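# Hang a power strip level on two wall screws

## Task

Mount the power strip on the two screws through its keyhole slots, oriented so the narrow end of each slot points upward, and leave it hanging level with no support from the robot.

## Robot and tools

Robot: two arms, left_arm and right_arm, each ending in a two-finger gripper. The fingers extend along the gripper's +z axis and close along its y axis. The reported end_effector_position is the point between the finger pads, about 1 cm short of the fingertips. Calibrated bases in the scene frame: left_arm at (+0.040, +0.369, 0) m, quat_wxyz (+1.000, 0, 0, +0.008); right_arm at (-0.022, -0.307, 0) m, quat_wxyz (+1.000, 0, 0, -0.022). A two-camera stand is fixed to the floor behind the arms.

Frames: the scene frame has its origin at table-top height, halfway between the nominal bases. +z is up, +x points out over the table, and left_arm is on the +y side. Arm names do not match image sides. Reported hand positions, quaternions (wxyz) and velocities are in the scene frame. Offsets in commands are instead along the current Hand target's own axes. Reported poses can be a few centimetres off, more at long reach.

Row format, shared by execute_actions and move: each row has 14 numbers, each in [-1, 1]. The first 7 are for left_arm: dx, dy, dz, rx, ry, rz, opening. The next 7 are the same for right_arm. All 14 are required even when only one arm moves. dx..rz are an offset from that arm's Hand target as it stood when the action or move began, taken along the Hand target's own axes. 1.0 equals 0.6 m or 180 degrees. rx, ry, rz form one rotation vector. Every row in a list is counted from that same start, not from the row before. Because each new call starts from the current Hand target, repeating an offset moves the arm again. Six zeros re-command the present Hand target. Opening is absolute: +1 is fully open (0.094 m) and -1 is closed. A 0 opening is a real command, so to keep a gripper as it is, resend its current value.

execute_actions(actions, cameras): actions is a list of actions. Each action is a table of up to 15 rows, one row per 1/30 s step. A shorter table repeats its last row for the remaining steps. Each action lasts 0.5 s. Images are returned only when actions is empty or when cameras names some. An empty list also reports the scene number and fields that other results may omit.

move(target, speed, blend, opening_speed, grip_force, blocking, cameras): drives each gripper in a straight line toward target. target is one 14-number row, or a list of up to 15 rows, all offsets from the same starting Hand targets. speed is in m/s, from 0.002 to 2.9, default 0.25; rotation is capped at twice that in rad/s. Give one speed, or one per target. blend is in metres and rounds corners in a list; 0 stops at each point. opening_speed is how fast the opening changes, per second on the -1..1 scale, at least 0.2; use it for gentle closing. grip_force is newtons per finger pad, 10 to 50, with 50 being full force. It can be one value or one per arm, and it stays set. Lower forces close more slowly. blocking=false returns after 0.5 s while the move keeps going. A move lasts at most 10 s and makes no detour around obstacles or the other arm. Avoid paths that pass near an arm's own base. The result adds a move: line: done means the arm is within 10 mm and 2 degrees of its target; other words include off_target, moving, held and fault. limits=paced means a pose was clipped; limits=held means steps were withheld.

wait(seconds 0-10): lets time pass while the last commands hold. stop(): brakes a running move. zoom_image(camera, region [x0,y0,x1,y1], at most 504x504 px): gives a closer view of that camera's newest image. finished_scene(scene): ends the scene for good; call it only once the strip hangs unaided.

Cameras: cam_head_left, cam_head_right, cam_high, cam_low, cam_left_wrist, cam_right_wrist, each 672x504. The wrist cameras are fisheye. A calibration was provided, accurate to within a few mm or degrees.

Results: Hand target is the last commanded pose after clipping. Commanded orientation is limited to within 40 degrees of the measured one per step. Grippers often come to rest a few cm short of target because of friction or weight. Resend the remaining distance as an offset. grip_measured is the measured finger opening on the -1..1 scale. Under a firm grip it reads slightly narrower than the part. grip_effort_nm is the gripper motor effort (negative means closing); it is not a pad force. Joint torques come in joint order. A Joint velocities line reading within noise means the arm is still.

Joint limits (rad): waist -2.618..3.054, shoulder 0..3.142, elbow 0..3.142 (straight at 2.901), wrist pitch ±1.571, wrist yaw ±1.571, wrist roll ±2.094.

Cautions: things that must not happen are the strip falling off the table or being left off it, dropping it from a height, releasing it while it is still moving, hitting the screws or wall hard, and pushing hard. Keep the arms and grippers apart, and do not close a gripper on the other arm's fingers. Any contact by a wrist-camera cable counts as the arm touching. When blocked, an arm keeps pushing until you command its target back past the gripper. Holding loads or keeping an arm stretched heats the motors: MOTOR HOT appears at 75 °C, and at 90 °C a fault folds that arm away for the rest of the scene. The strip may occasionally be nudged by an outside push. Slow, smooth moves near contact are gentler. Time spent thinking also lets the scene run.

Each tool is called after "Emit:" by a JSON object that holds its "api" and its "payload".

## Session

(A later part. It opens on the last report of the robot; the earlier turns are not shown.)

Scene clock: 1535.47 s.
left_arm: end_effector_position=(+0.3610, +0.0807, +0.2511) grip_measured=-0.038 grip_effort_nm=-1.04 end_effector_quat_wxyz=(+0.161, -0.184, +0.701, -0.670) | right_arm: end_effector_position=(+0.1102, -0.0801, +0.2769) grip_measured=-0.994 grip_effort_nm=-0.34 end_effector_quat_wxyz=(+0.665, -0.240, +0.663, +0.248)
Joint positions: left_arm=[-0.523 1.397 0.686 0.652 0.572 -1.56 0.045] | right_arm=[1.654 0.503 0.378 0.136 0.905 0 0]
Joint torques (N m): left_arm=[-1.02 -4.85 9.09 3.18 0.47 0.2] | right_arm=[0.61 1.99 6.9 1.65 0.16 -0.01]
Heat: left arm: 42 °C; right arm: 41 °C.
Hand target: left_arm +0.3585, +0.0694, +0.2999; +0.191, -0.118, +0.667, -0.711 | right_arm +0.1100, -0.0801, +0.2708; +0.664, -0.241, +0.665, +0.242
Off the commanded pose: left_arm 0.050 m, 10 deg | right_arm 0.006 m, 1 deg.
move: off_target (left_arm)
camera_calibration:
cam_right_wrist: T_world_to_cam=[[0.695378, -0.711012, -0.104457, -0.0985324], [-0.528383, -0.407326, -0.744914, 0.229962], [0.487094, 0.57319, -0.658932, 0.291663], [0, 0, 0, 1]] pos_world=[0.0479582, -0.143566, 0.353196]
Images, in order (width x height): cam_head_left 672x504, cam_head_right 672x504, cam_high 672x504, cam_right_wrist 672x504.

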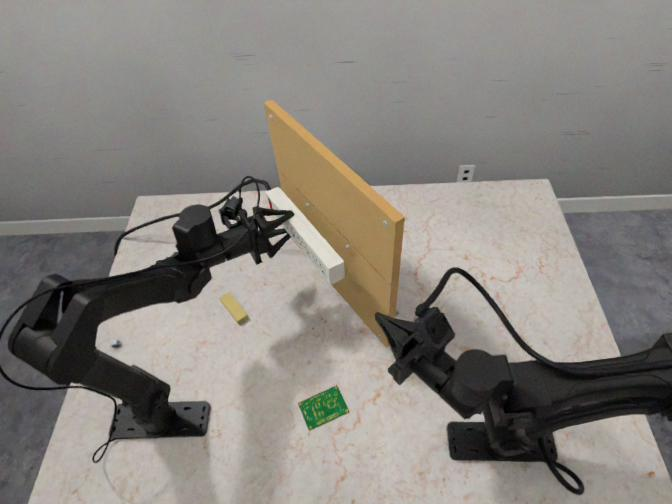

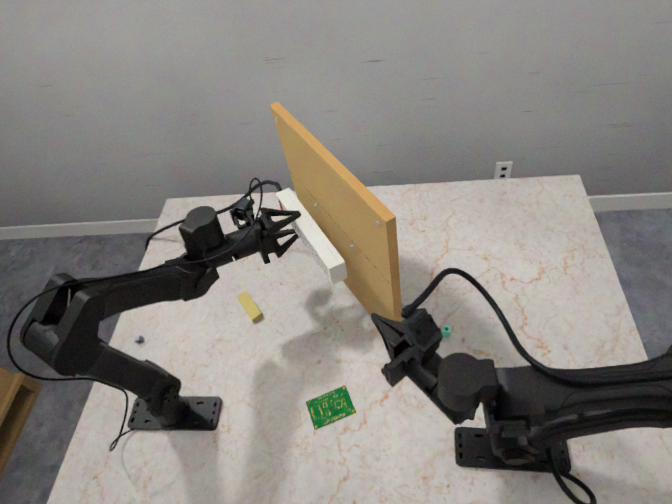

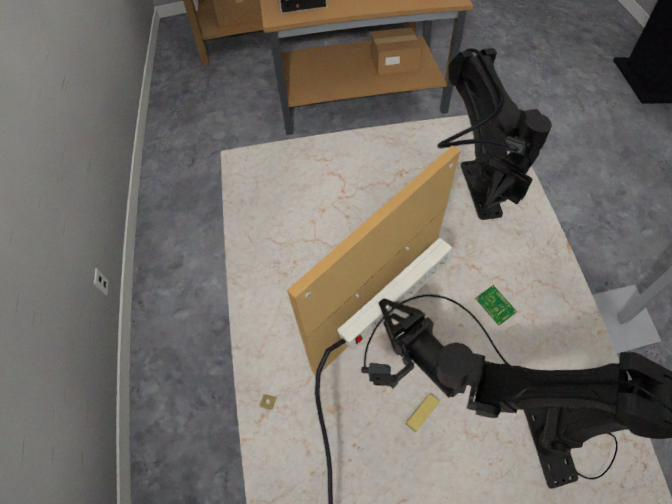

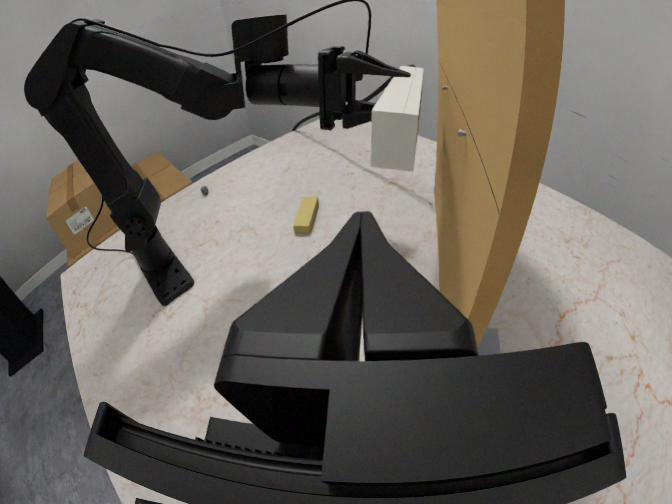

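Emit:
{"api": "execute_actions", "payload": {"actions": []}}

Emit:
{"api": "zoom_image", "payload": {"camera": "cam_high", "region": [280, 140, 480, 400]}}

Emit:
{"api": "zoom_image", "payload": {"camera": "cam_right_wrist", "region": [300, 0, 520, 200]}}

Emit:
{"api": "zoom_image", "payload": {"camera": "cam_head_left", "region": [200, 160, 420, 320]}}

Scene clock: 1593.67 s.
left_arm: end_effector_position=(+0.3610, +0.0807, +0.2513) grip_measured=-0.038 grip_effort_nm=-1.04 end_effector_quat_wxyz=(+0.161, -0.183, +0.701, -0.671) | right_arm: end_effector_position=(+0.1102, -0.0801, +0.2769) grip_measured=-0.994 grip_effort_nm=-0.34 end_effector_quat_wxyz=(+0.665, -0.240, +0.663, +0.248)
Joint positions: left_arm=[-0.523 1.397 0.686 0.653 0.572 -1.56 0.045] | right_arm=[1.654 0.503 0.378 0.136 0.905 0 0]
Joint velocities: within noise
Joint torques (N m): left_arm=[-0.95 -4.96 9.16 3.11 0.46 0.23] | right_arm=[0.72 1.78 6.79 1.64 0.17 0.06]
Heat: left arm: 43 °C; right arm: 41 °C.
Hand target: left_arm +0.3585, +0.0694, +0.2999; +0.191, -0.118, +0.667, -0.711 | right_arm +0.1100, -0.0801, +0.2708; +0.664, -0.241, +0.665, +0.242
Tool commands: left_gripper/opening=-0.35 right_gripper/opening=-1.0
Off the commanded pose: left_arm 0.050 m, 10 deg | right_arm 0.006 m, 1 deg.
camera_calibration:
cam_left_wrist: T_world_to_cam=[[-0.0475515, -0.130772, 0.990271, -0.215569], [-0.947463, 0.319848, -0.00325784, 0.309499], [-0.31631, -0.938401, -0.139111, 0.340668], [0, 0, 0, 1]] pos_world=[0.390745, 0.1925, 0.261871]
cam_right_wrist: T_world_to_cam=[[0.695378, -0.711012, -0.104457, -0.0985324], [-0.528383, -0.407326, -0.744914, 0.229962], [0.487094, 0.57319, -0.658932, 0.291663], [0, 0, 0, 1]] pos_world=[0.0479582, -0.143566, 0.353196]

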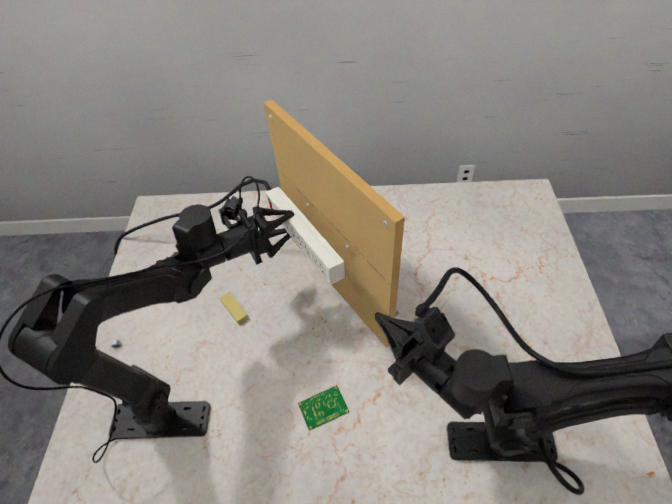

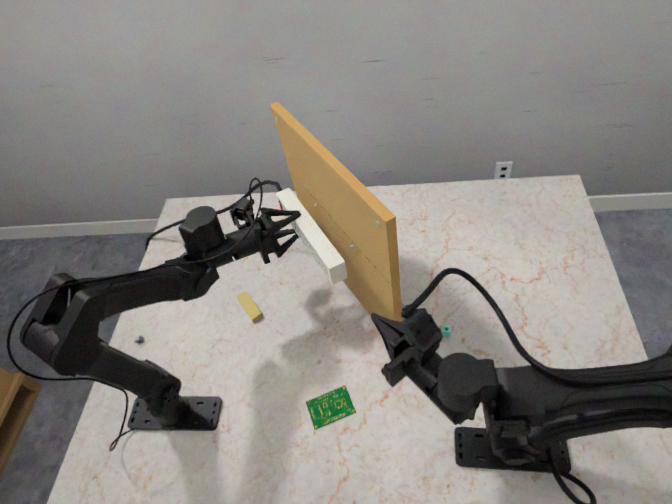

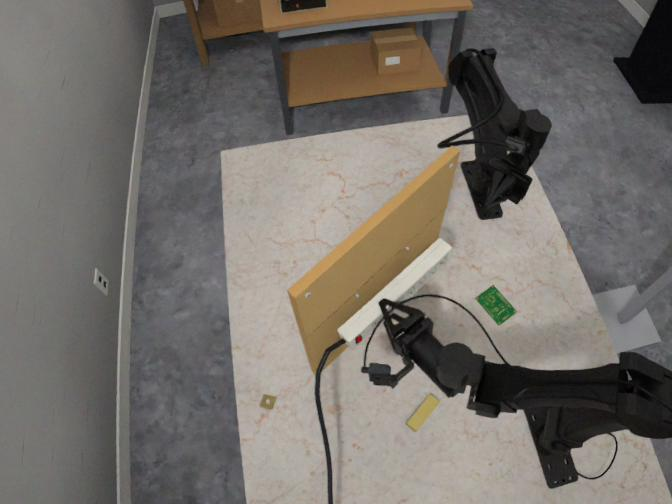

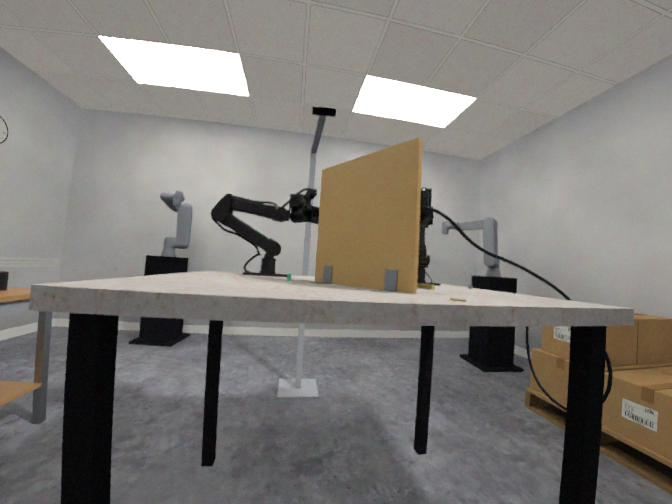

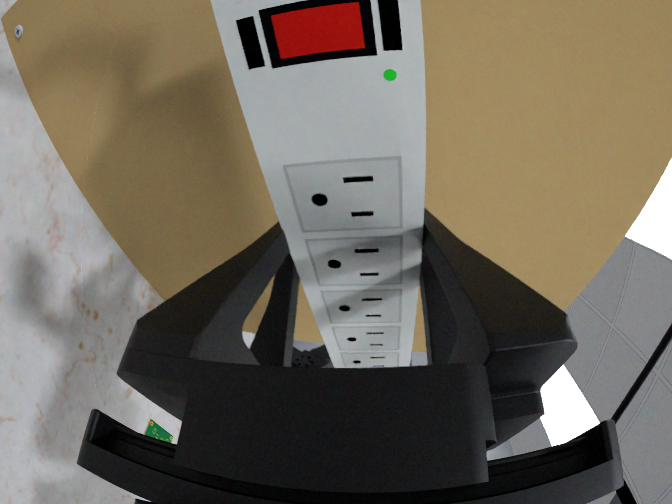

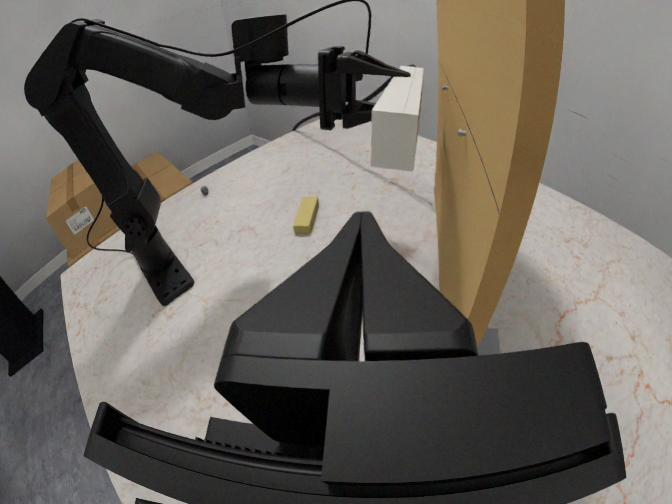

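Scaled by 1.938 from the camera's 672x504 image, which has a finer 960x720 frame.

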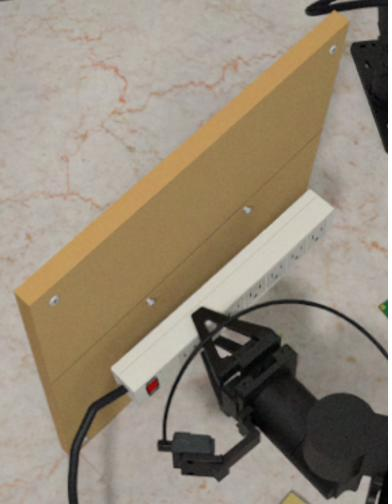

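Scaled by 2.291 from the camera's 672x504 image, which has a finer 960x720 frame.

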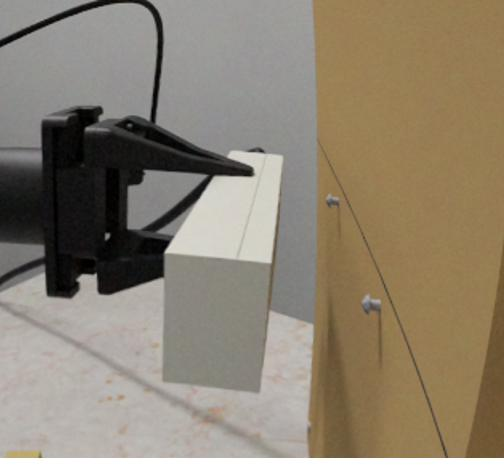

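Scaled by 2.291 from the camera's 672x504 image, which has a finer 960x720 frame.

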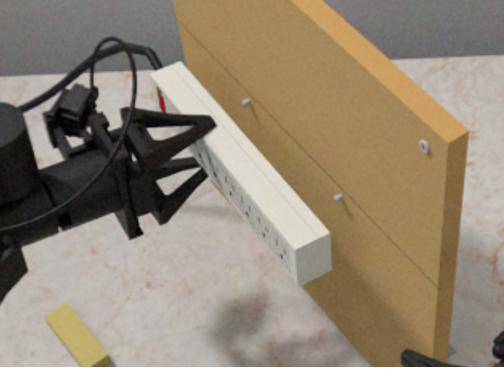

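Emit:
{"api": "zoom_image", "payload": {"camera": "cam_high", "region": [320, 220, 460, 360]}}

Emit:
{"api": "zoom_image", "payload": {"camera": "cam_head_left", "region": [250, 170, 390, 310]}}

Emit:
{"api": "zoom_image", "payload": {"camera": "cam_head_right", "region": [250, 170, 390, 310]}}

Emit:
{"api": "zoom_image", "payload": {"camera": "cam_right_wrist", "region": [360, 50, 500, 190]}}

Scaled by 3.600 from the camera's 672x504 image, which has a finer 960x720 frame.

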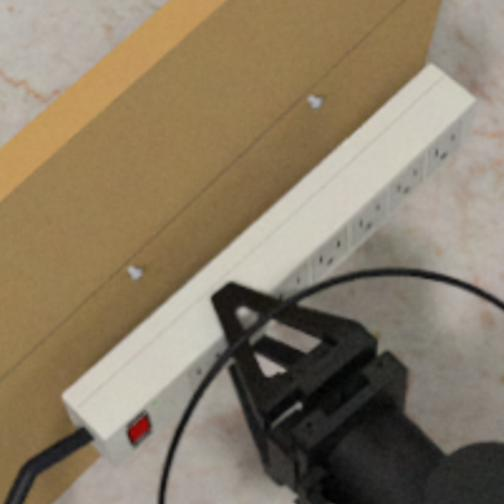

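Scaled by 3.600 from the camera's 672x504 image, which has a finer 960x720 frame.

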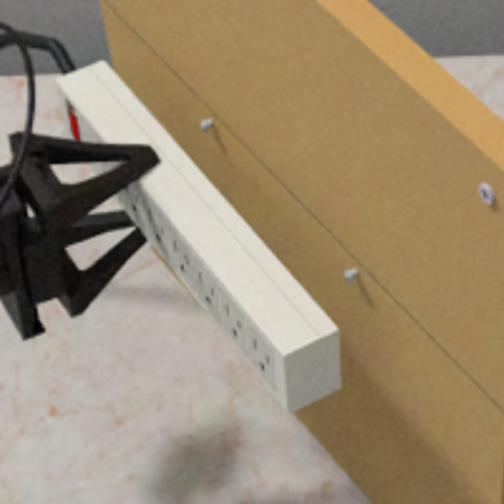

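Scaled by 3.600 from the camera's 672x504 image, which has a finer 960x720 frame.

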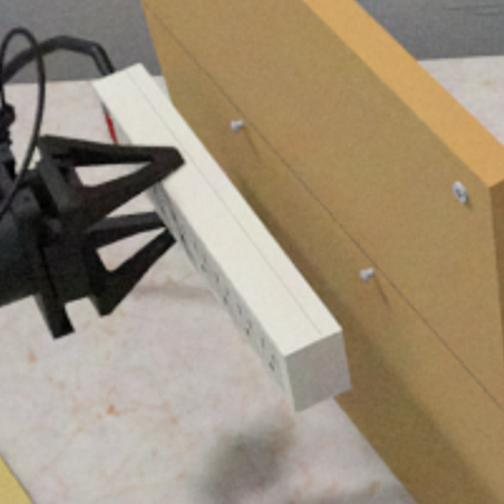

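Scaled by 3.600 from the camera's 672x504 image, which has a finer 960x720 frame.

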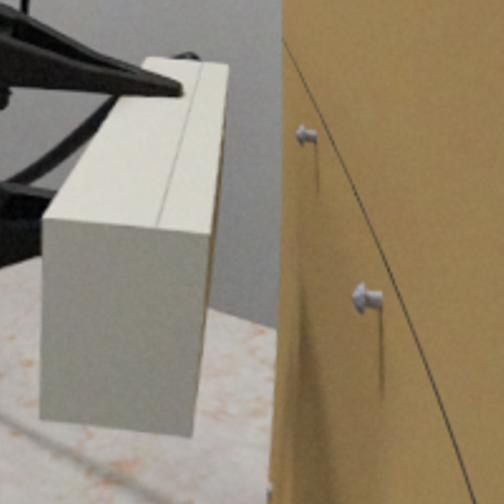

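Emit:
{"api": "move", "payload": {"target": [0.0197,-0.0205,0.0055,0.0167,-0.024,0.028,-0.35,0,0,0,0,0,0,-1], "speed": 0.06, "cameras": ["cam_high","cam_head_left","cam_head_right","cam_right_wrist"]}}

Emit:
{"api": "zoom_image", "payload": {"camera": "cam_high", "region": [320, 220, 460, 360]}}

Emit:
{"api": "zoom_image", "payload": {"camera": "cam_head_left", "region": [250, 170, 390, 310]}}

Emit:
{"api": "zoom_image", "payload": {"camera": "cam_right_wrist", "region": [360, 50, 500, 190]}}

Scene clock: 1731.93 s.
left_arm: end_effector_position=(+0.3550, +0.0637, +0.2677) grip_measured=-0.038 grip_effort_nm=-1.04 end_effector_quat_wxyz=(+0.213, -0.158, +0.684, -0.679) | right_arm: end_effector_position=(+0.1102, -0.0801, +0.2770) grip_measured=-0.994 grip_effort_nm=-0.34 end_effector_quat_wxyz=(+0.665, -0.240, +0.662, +0.248)
Joint positions: left_arm=[-0.611 1.397 0.686 0.726 0.446 -1.5 0.045] | right_arm=[1.654 0.503 0.378 0.137 0.905 0 0]
Joint torques (N m): left_arm=[-0.92 -7.05 6.52 3.08 0.08 0.3] | right_arm=[0.62 1.78 6.89 1.61 0.14 0.02]
Heat: left arm: 45 °C; right arm: 41 °C.
Hand target: left_arm +0.3478, +0.0618, +0.3113; +0.250, -0.110, +0.645, -0.714 | right_arm +0.1100, -0.0801, +0.2708; +0.664, -0.241, +0.665, +0.242
Off the commanded pose: left_arm 0.044 m, 9 deg | right_arm 0.006 m, 1 deg.
move: off_target (left_arm)
camera_calibration:
cam_right_wrist: T_world_to_cam=[[0.695454, -0.710891, -0.10477, -0.0983967], [-0.528342, -0.40706, -0.745089, 0.230136], [0.48703, 0.573529, -0.658685, 0.291692], [0, 0, 0, 1]] pos_world=[0.0479582, -0.143564, 0.353296]
Images, in order (width x height): cam_head_left 672x504, cam_head_right 672x504, cam_high 672x504, cam_right_wrist 672x504.

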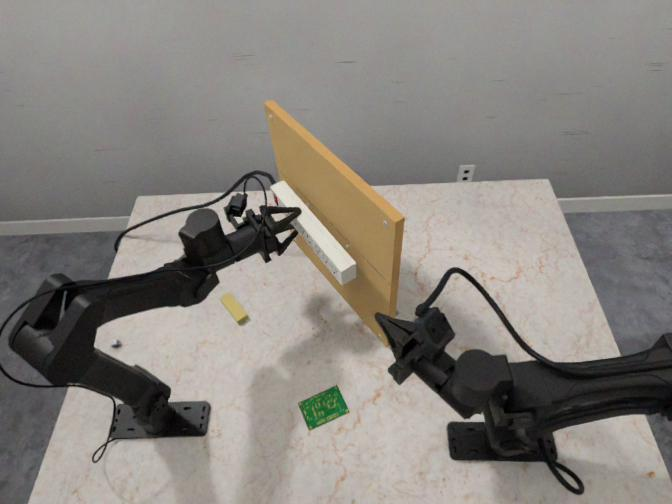

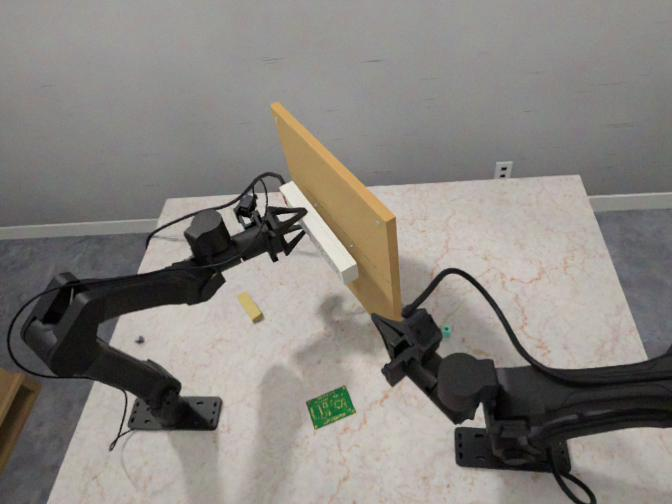

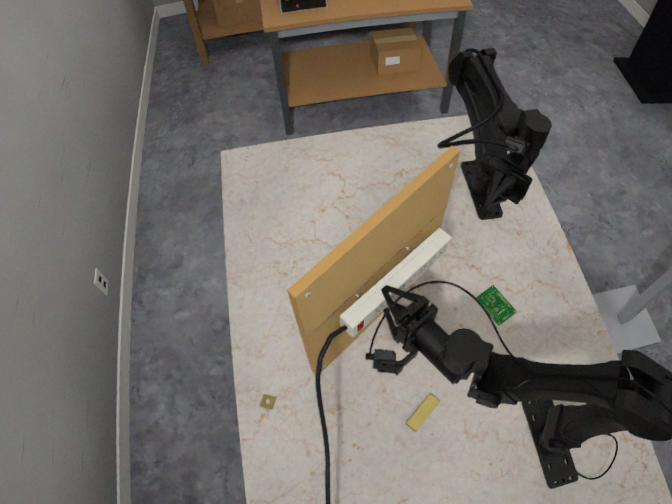

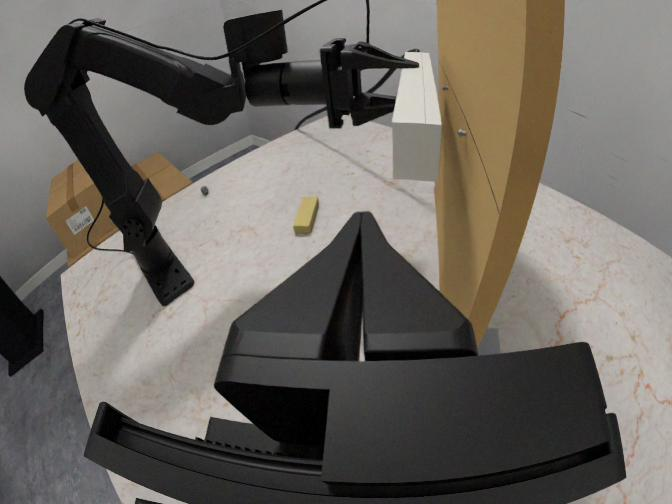

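Scaled by 3.600 from the camera's 672x504 image, which has a finer 960x720 frame.

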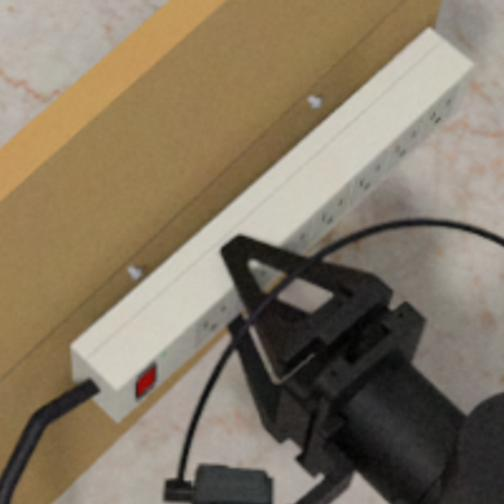

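Scaled by 3.600 from the camera's 672x504 image, which has a finer 960x720 frame.

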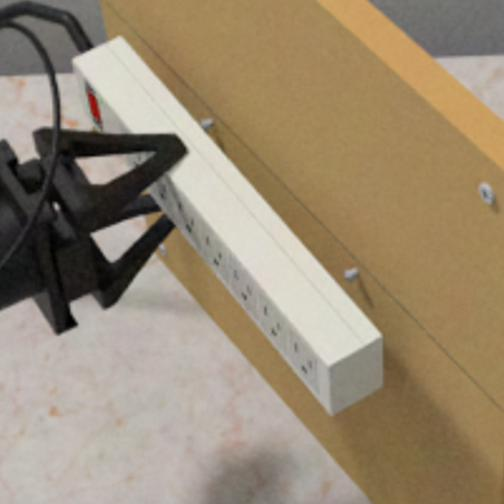

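Scaled by 3.600 from the camera's 672x504 image, which has a finer 960x720 frame.

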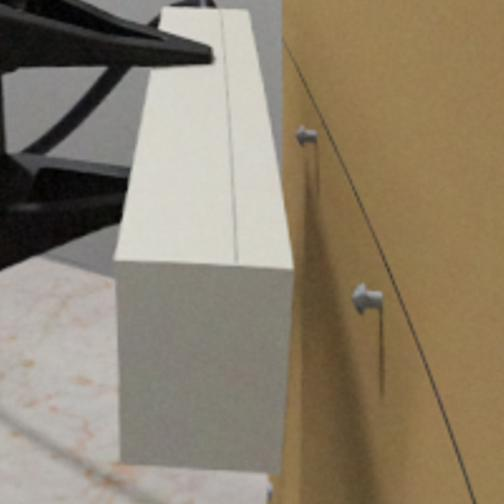

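Emit:
{"api": "move", "payload": {"target": [0,0.0067,0.01,0,-0.0144,0,-0.35,0,0,0,0,0,0,-1], "speed": 0.05, "cameras": ["cam_high","cam_head_left","cam_head_right","cam_right_wrist"]}}

Emit:
{"api": "zoom_image", "payload": {"camera": "cam_high", "region": [320, 220, 460, 360]}}

Emit:
{"api": "zoom_image", "payload": {"camera": "cam_head_left", "region": [250, 170, 390, 310]}}

Emit:
{"api": "zoom_image", "payload": {"camera": "cam_right_wrist", "region": [360, 50, 500, 190]}}

Scene clock: 1758.23 s.
left_arm: end_effector_position=(+0.3561, +0.0601, +0.2739) grip_measured=-0.038 grip_effort_nm=-1.04 end_effector_quat_wxyz=(+0.234, -0.166, +0.673, -0.681) | right_arm: end_effector_position=(+0.1102, -0.0801, +0.2770) grip_measured=-0.994 grip_effort_nm=-0.34 end_effector_quat_wxyz=(+0.665, -0.240, +0.662, +0.248)
Joint positions: left_arm=[-0.646 1.397 0.686 0.751 0.368 -1.496 0.045] | right_arm=[1.654 0.503 0.378 0.137 0.905 0 0]
Joint torques (N m): left_arm=[-0.94 -5.12 6.5 3.14 0.11 0.28] | right_arm=[0.53 1.91 6.8 1.65 0.15 -0.01]
Heat: left arm: 43 °C; right arm: 40 °C.
Hand target: left_arm +0.3516, +0.0565, +0.3083; +0.265, -0.126, +0.639, -0.711 | right_arm +0.1100, -0.0801, +0.2708; +0.664, -0.241, +0.665, +0.242
Off the commanded pose: left_arm 0.035 m, 8 deg | right_arm 0.006 m, 1 deg.
move: off_target (left_arm)
camera_calibration:
cam_right_wrist: T_world_to_cam=[[0.695454, -0.710891, -0.10477, -0.0983967], [-0.528342, -0.40706, -0.745089, 0.230136], [0.48703, 0.573529, -0.658685, 0.291692], [0, 0, 0, 1]] pos_world=[0.0479582, -0.143564, 0.353296]
Images, in order (width x height): cam_head_left 672x504, cam_head_right 672x504, cam_high 672x504, cam_right_wrist 672x504.

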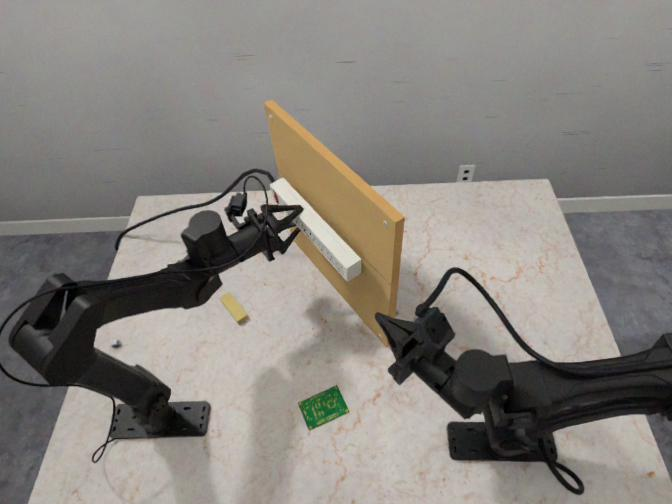

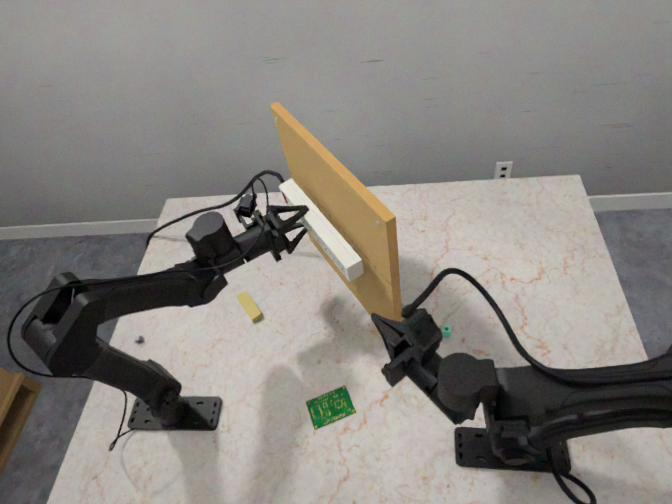

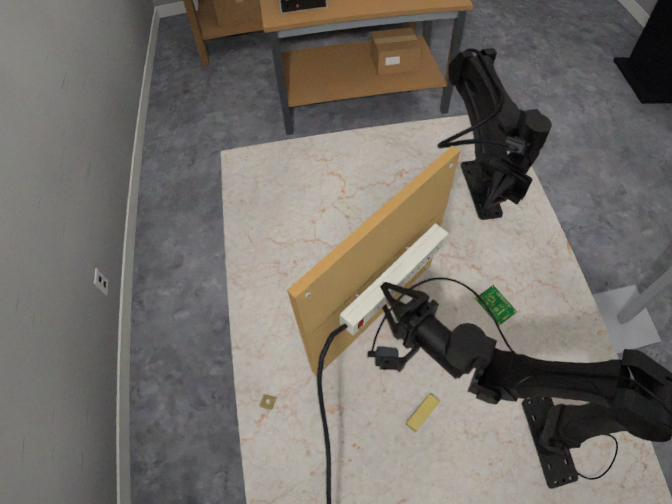

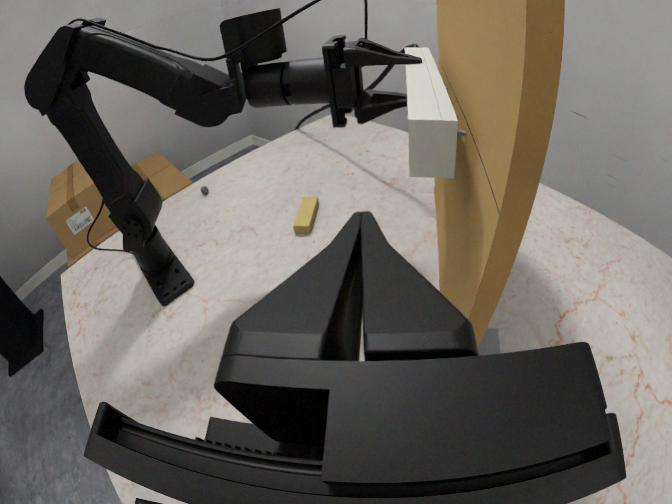

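Scaled by 3.600 from the camera's 672x504 image, which has a finer 960x720 frame.

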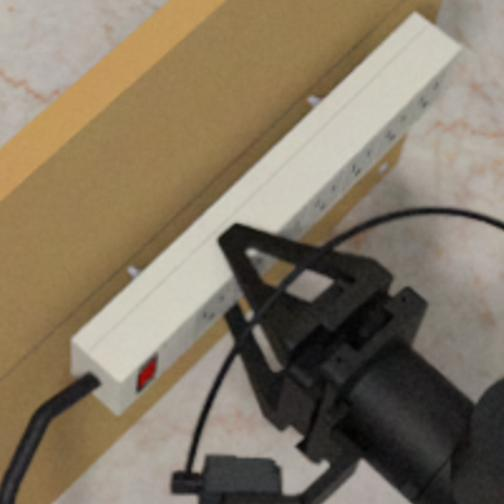

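Scaled by 3.600 from the camera's 672x504 image, which has a finer 960x720 frame.

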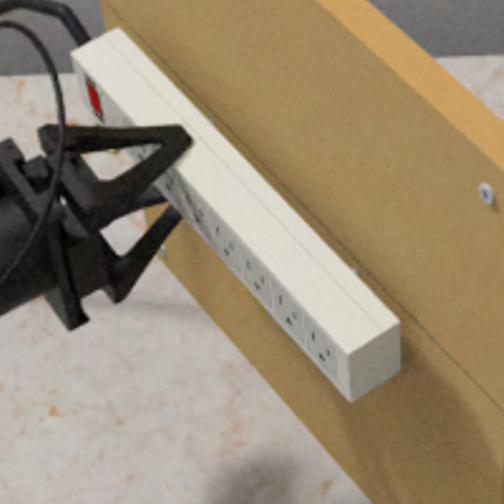

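Scaled by 3.600 from the camera's 672x504 image, which has a finer 960x720 frame.

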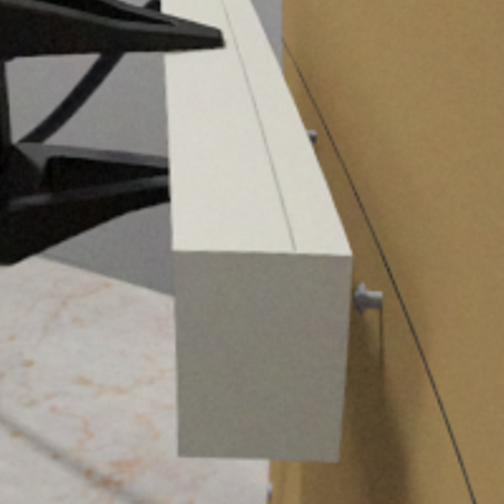

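Emit:
{"api": "move", "payload": {"target": [0.0028,0.017,-0.0027,0,0,-0.0055,-0.35,0,0,0,0,0,0,-1], "speed": 0.05, "cameras": ["cam_high","cam_head_left","cam_right_wrist"]}}

Emit:
{"api": "zoom_image", "payload": {"camera": "cam_high", "region": [320, 220, 460, 360]}}

Emit:
{"api": "zoom_image", "payload": {"camera": "cam_head_left", "region": [250, 170, 390, 310]}}

Emit:
{"api": "zoom_image", "payload": {"camera": "cam_right_wrist", "region": [360, 50, 500, 190]}}

Scene clock: 1789.40 s.
left_arm: end_effector_position=(+0.3574, +0.0596, +0.2698) grip_measured=-0.038 grip_effort_nm=-1.04 end_effector_quat_wxyz=(+0.238, -0.165, +0.668, -0.685) | right_arm: end_effector_position=(+0.1102, -0.0801, +0.2770) grip_measured=-0.994 grip_effort_nm=-0.34 end_effector_quat_wxyz=(+0.665, -0.240, +0.662, +0.248)
Joint positions: left_arm=[-0.646 1.42 0.67 0.806 0.366 -1.499 0.045] | right_arm=[1.654 0.503 0.378 0.137 0.905 0 0]
Joint torques (N m): left_arm=[-0.85 -5.04 5.72 3.12 0.09 0.12] | right_arm=[0.55 1.81 6.74 1.65 0.14 -0.01]
Heat: left arm: 43 °C; right arm: 40 °C.
Hand target: left_arm +0.3516, +0.0565, +0.2977; +0.259, -0.132, +0.638, -0.713 | right_arm +0.1100, -0.0801, +0.2708; +0.664, -0.241, +0.665, +0.242
Off the commanded pose: left_arm 0.029 m, 7 deg | right_arm 0.006 m, 1 deg.
move: off_target (left_arm)
camera_calibration:
cam_right_wrist: T_world_to_cam=[[0.695454, -0.710891, -0.10477, -0.0983967], [-0.528342, -0.40706, -0.745089, 0.230136], [0.48703, 0.573529, -0.658685, 0.291692], [0, 0, 0, 1]] pos_world=[0.0479582, -0.143564, 0.353296]
Images, in order (width x height): cam_head_left 672x504, cam_high 672x504, cam_right_wrist 672x504.

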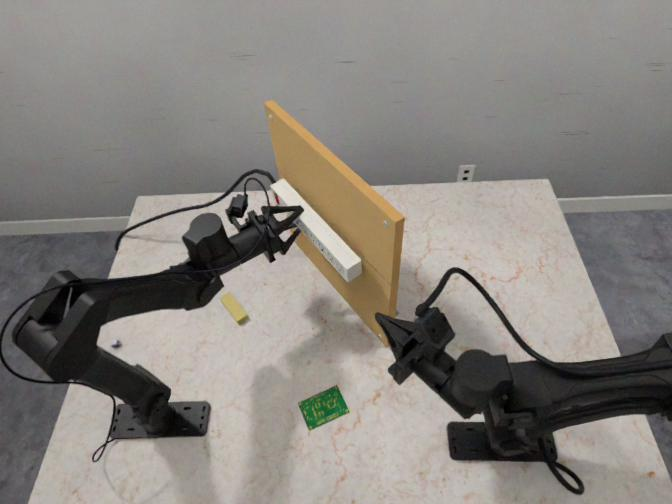

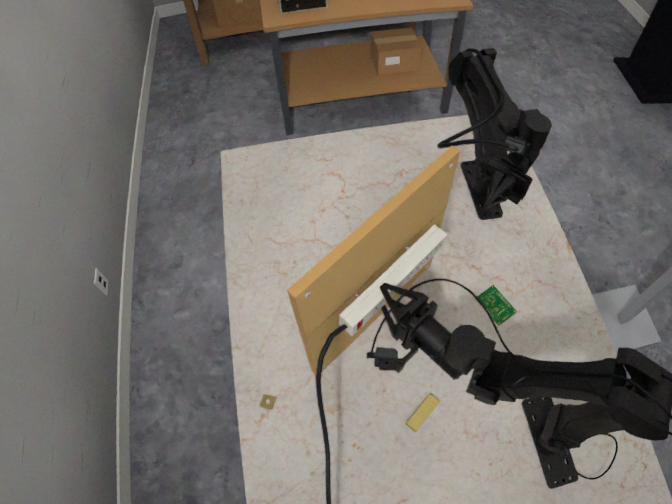

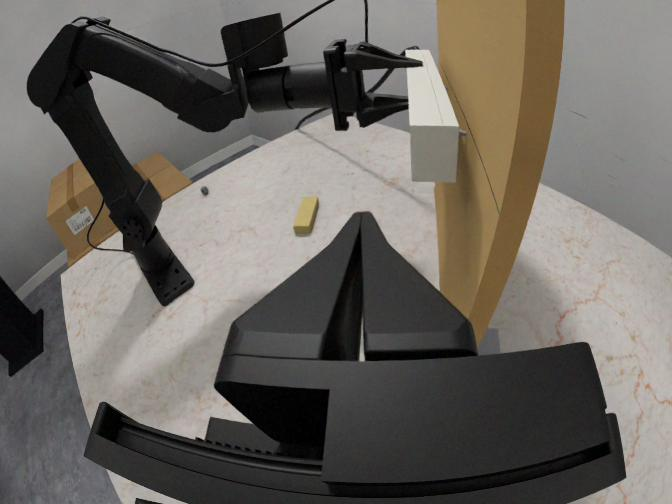

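Scaled by 3.600 from the camera's 672x504 image, which has a finer 960x720 frame.

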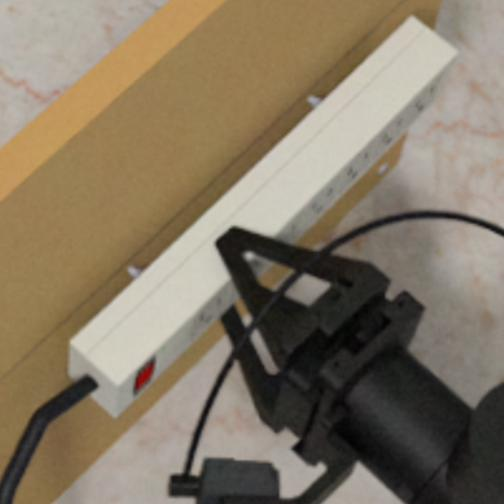

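Scaled by 3.600 from the camera's 672x504 image, which has a finer 960x720 frame.

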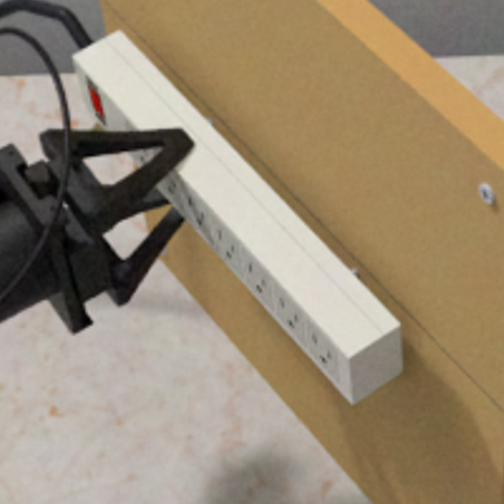

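Scaled by 3.600 from the camera's 672x504 image, which has a finer 960x720 frame.

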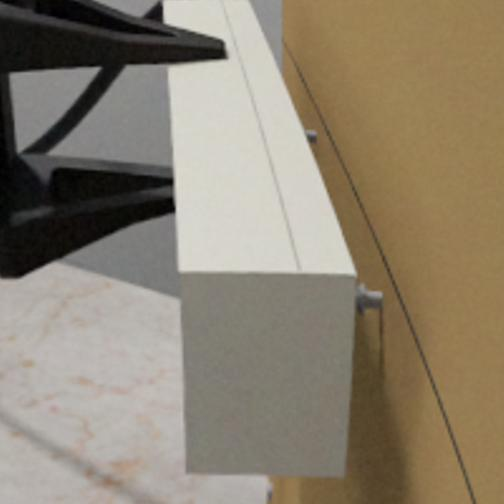

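Emit:
{"api": "move", "payload": {"target": [0.003,0.02,-0.003,0,0,-0.008,-0.35,0,0,0,0,0,0,-1], "speed": 0.05, "cameras": ["cam_high","cam_head_left","cam_right_wrist"]}}

Emit:
{"api": "zoom_image", "payload": {"camera": "cam_high", "region": [320, 220, 460, 360]}}

Emit:
{"api": "zoom_image", "payload": {"camera": "cam_head_left", "region": [250, 170, 390, 310]}}

Emit:
{"api": "zoom_image", "payload": {"camera": "cam_right_wrist", "region": [360, 50, 500, 190]}}

Scene clock: 1806.67 s.
left_arm: end_effector_position=(+0.3573, +0.0596, +0.2579) grip_measured=-0.038 grip_effort_nm=-1.04 end_effector_quat_wxyz=(+0.229, -0.173, +0.666, -0.688) | right_arm: end_effector_position=(+0.1102, -0.0801, +0.2770) grip_measured=-0.994 grip_effort_nm=-0.35 end_effector_quat_wxyz=(+0.665, -0.240, +0.662, +0.248)
Joint positions: left_arm=[-0.646 1.45 0.639 0.867 0.366 -1.524 0.045] | right_arm=[1.654 0.503 0.378 0.137 0.905 0 0]
Joint torques (N m): left_arm=[-0.98 -5.07 5.56 3.1 0.11 0.13] | right_arm=[0.73 1.98 6.78 1.62 0.14 0.02]
Heat: left arm: 45 °C; right arm: 40 °C.
Hand target: left_arm +0.3516, +0.0564, +0.2855; +0.250, -0.140, +0.636, -0.717 | right_arm +0.1100, -0.0801, +0.2708; +0.664, -0.241, +0.665, +0.242
Off the commanded pose: left_arm 0.028 m, 6 deg | right_arm 0.006 m, 1 deg.
move: off_target (left_arm)
camera_calibration:
cam_right_wrist: T_world_to_cam=[[0.695454, -0.710891, -0.10477, -0.0983967], [-0.528342, -0.40706, -0.745089, 0.230136], [0.48703, 0.573529, -0.658685, 0.291692], [0, 0, 0, 1]] pos_world=[0.0479582, -0.143564, 0.353296]
Images, in order (width x height): cam_head_left 672x504, cam_high 672x504, cam_right_wrist 672x504.

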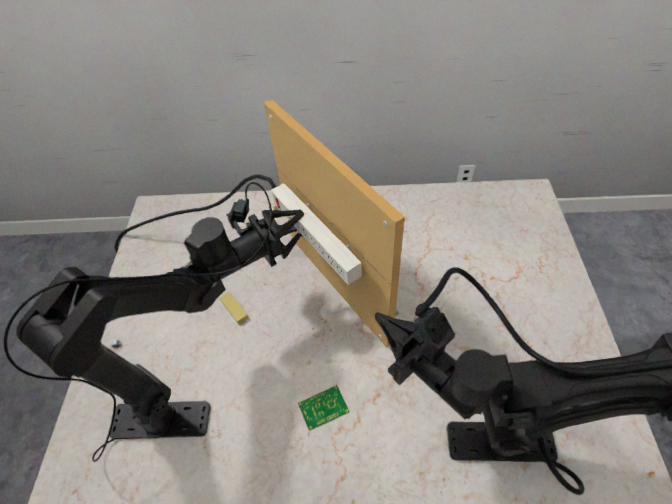

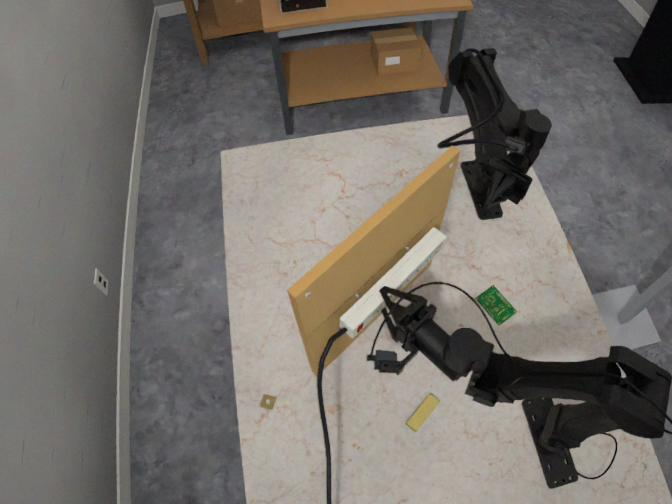

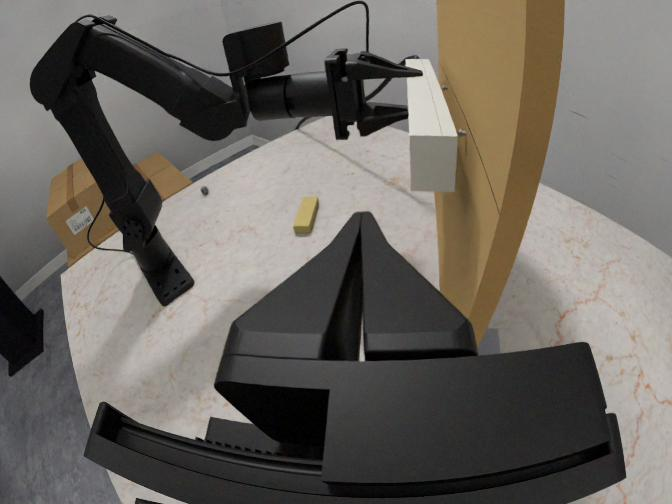

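Scaled by 3.600 from the camera's 672x504 image, which has a finer 960x720 frame.

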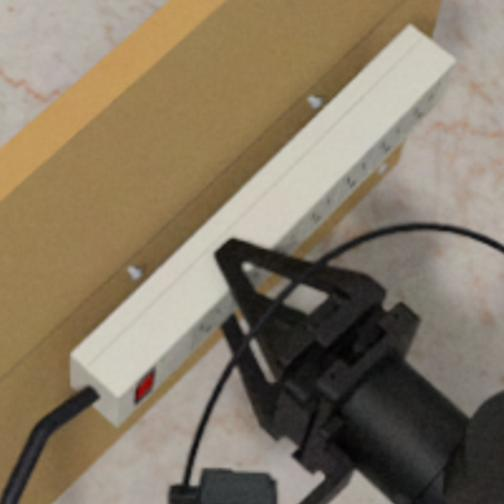

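Scaled by 3.600 from the camera's 672x504 image, which has a finer 960x720 frame.

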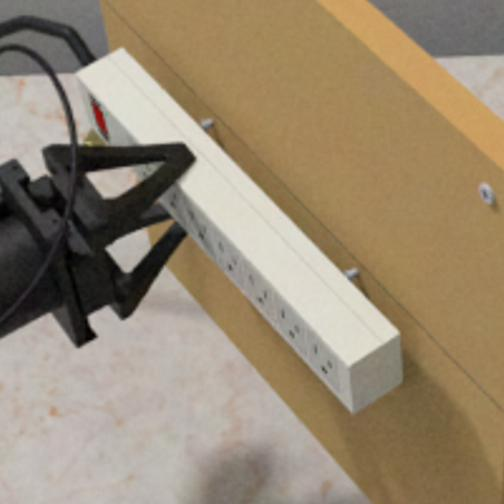

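Scaled by 3.600 from the camera's 672x504 image, which has a finer 960x720 frame.

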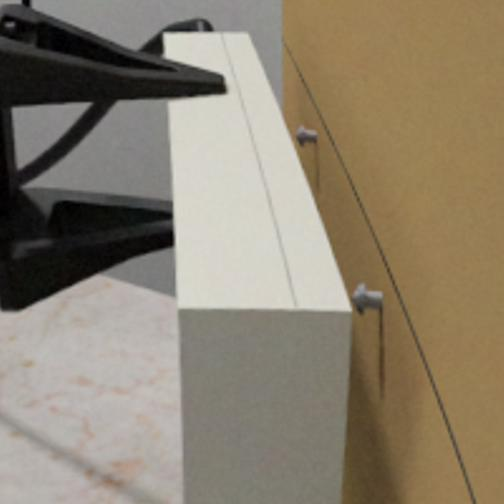

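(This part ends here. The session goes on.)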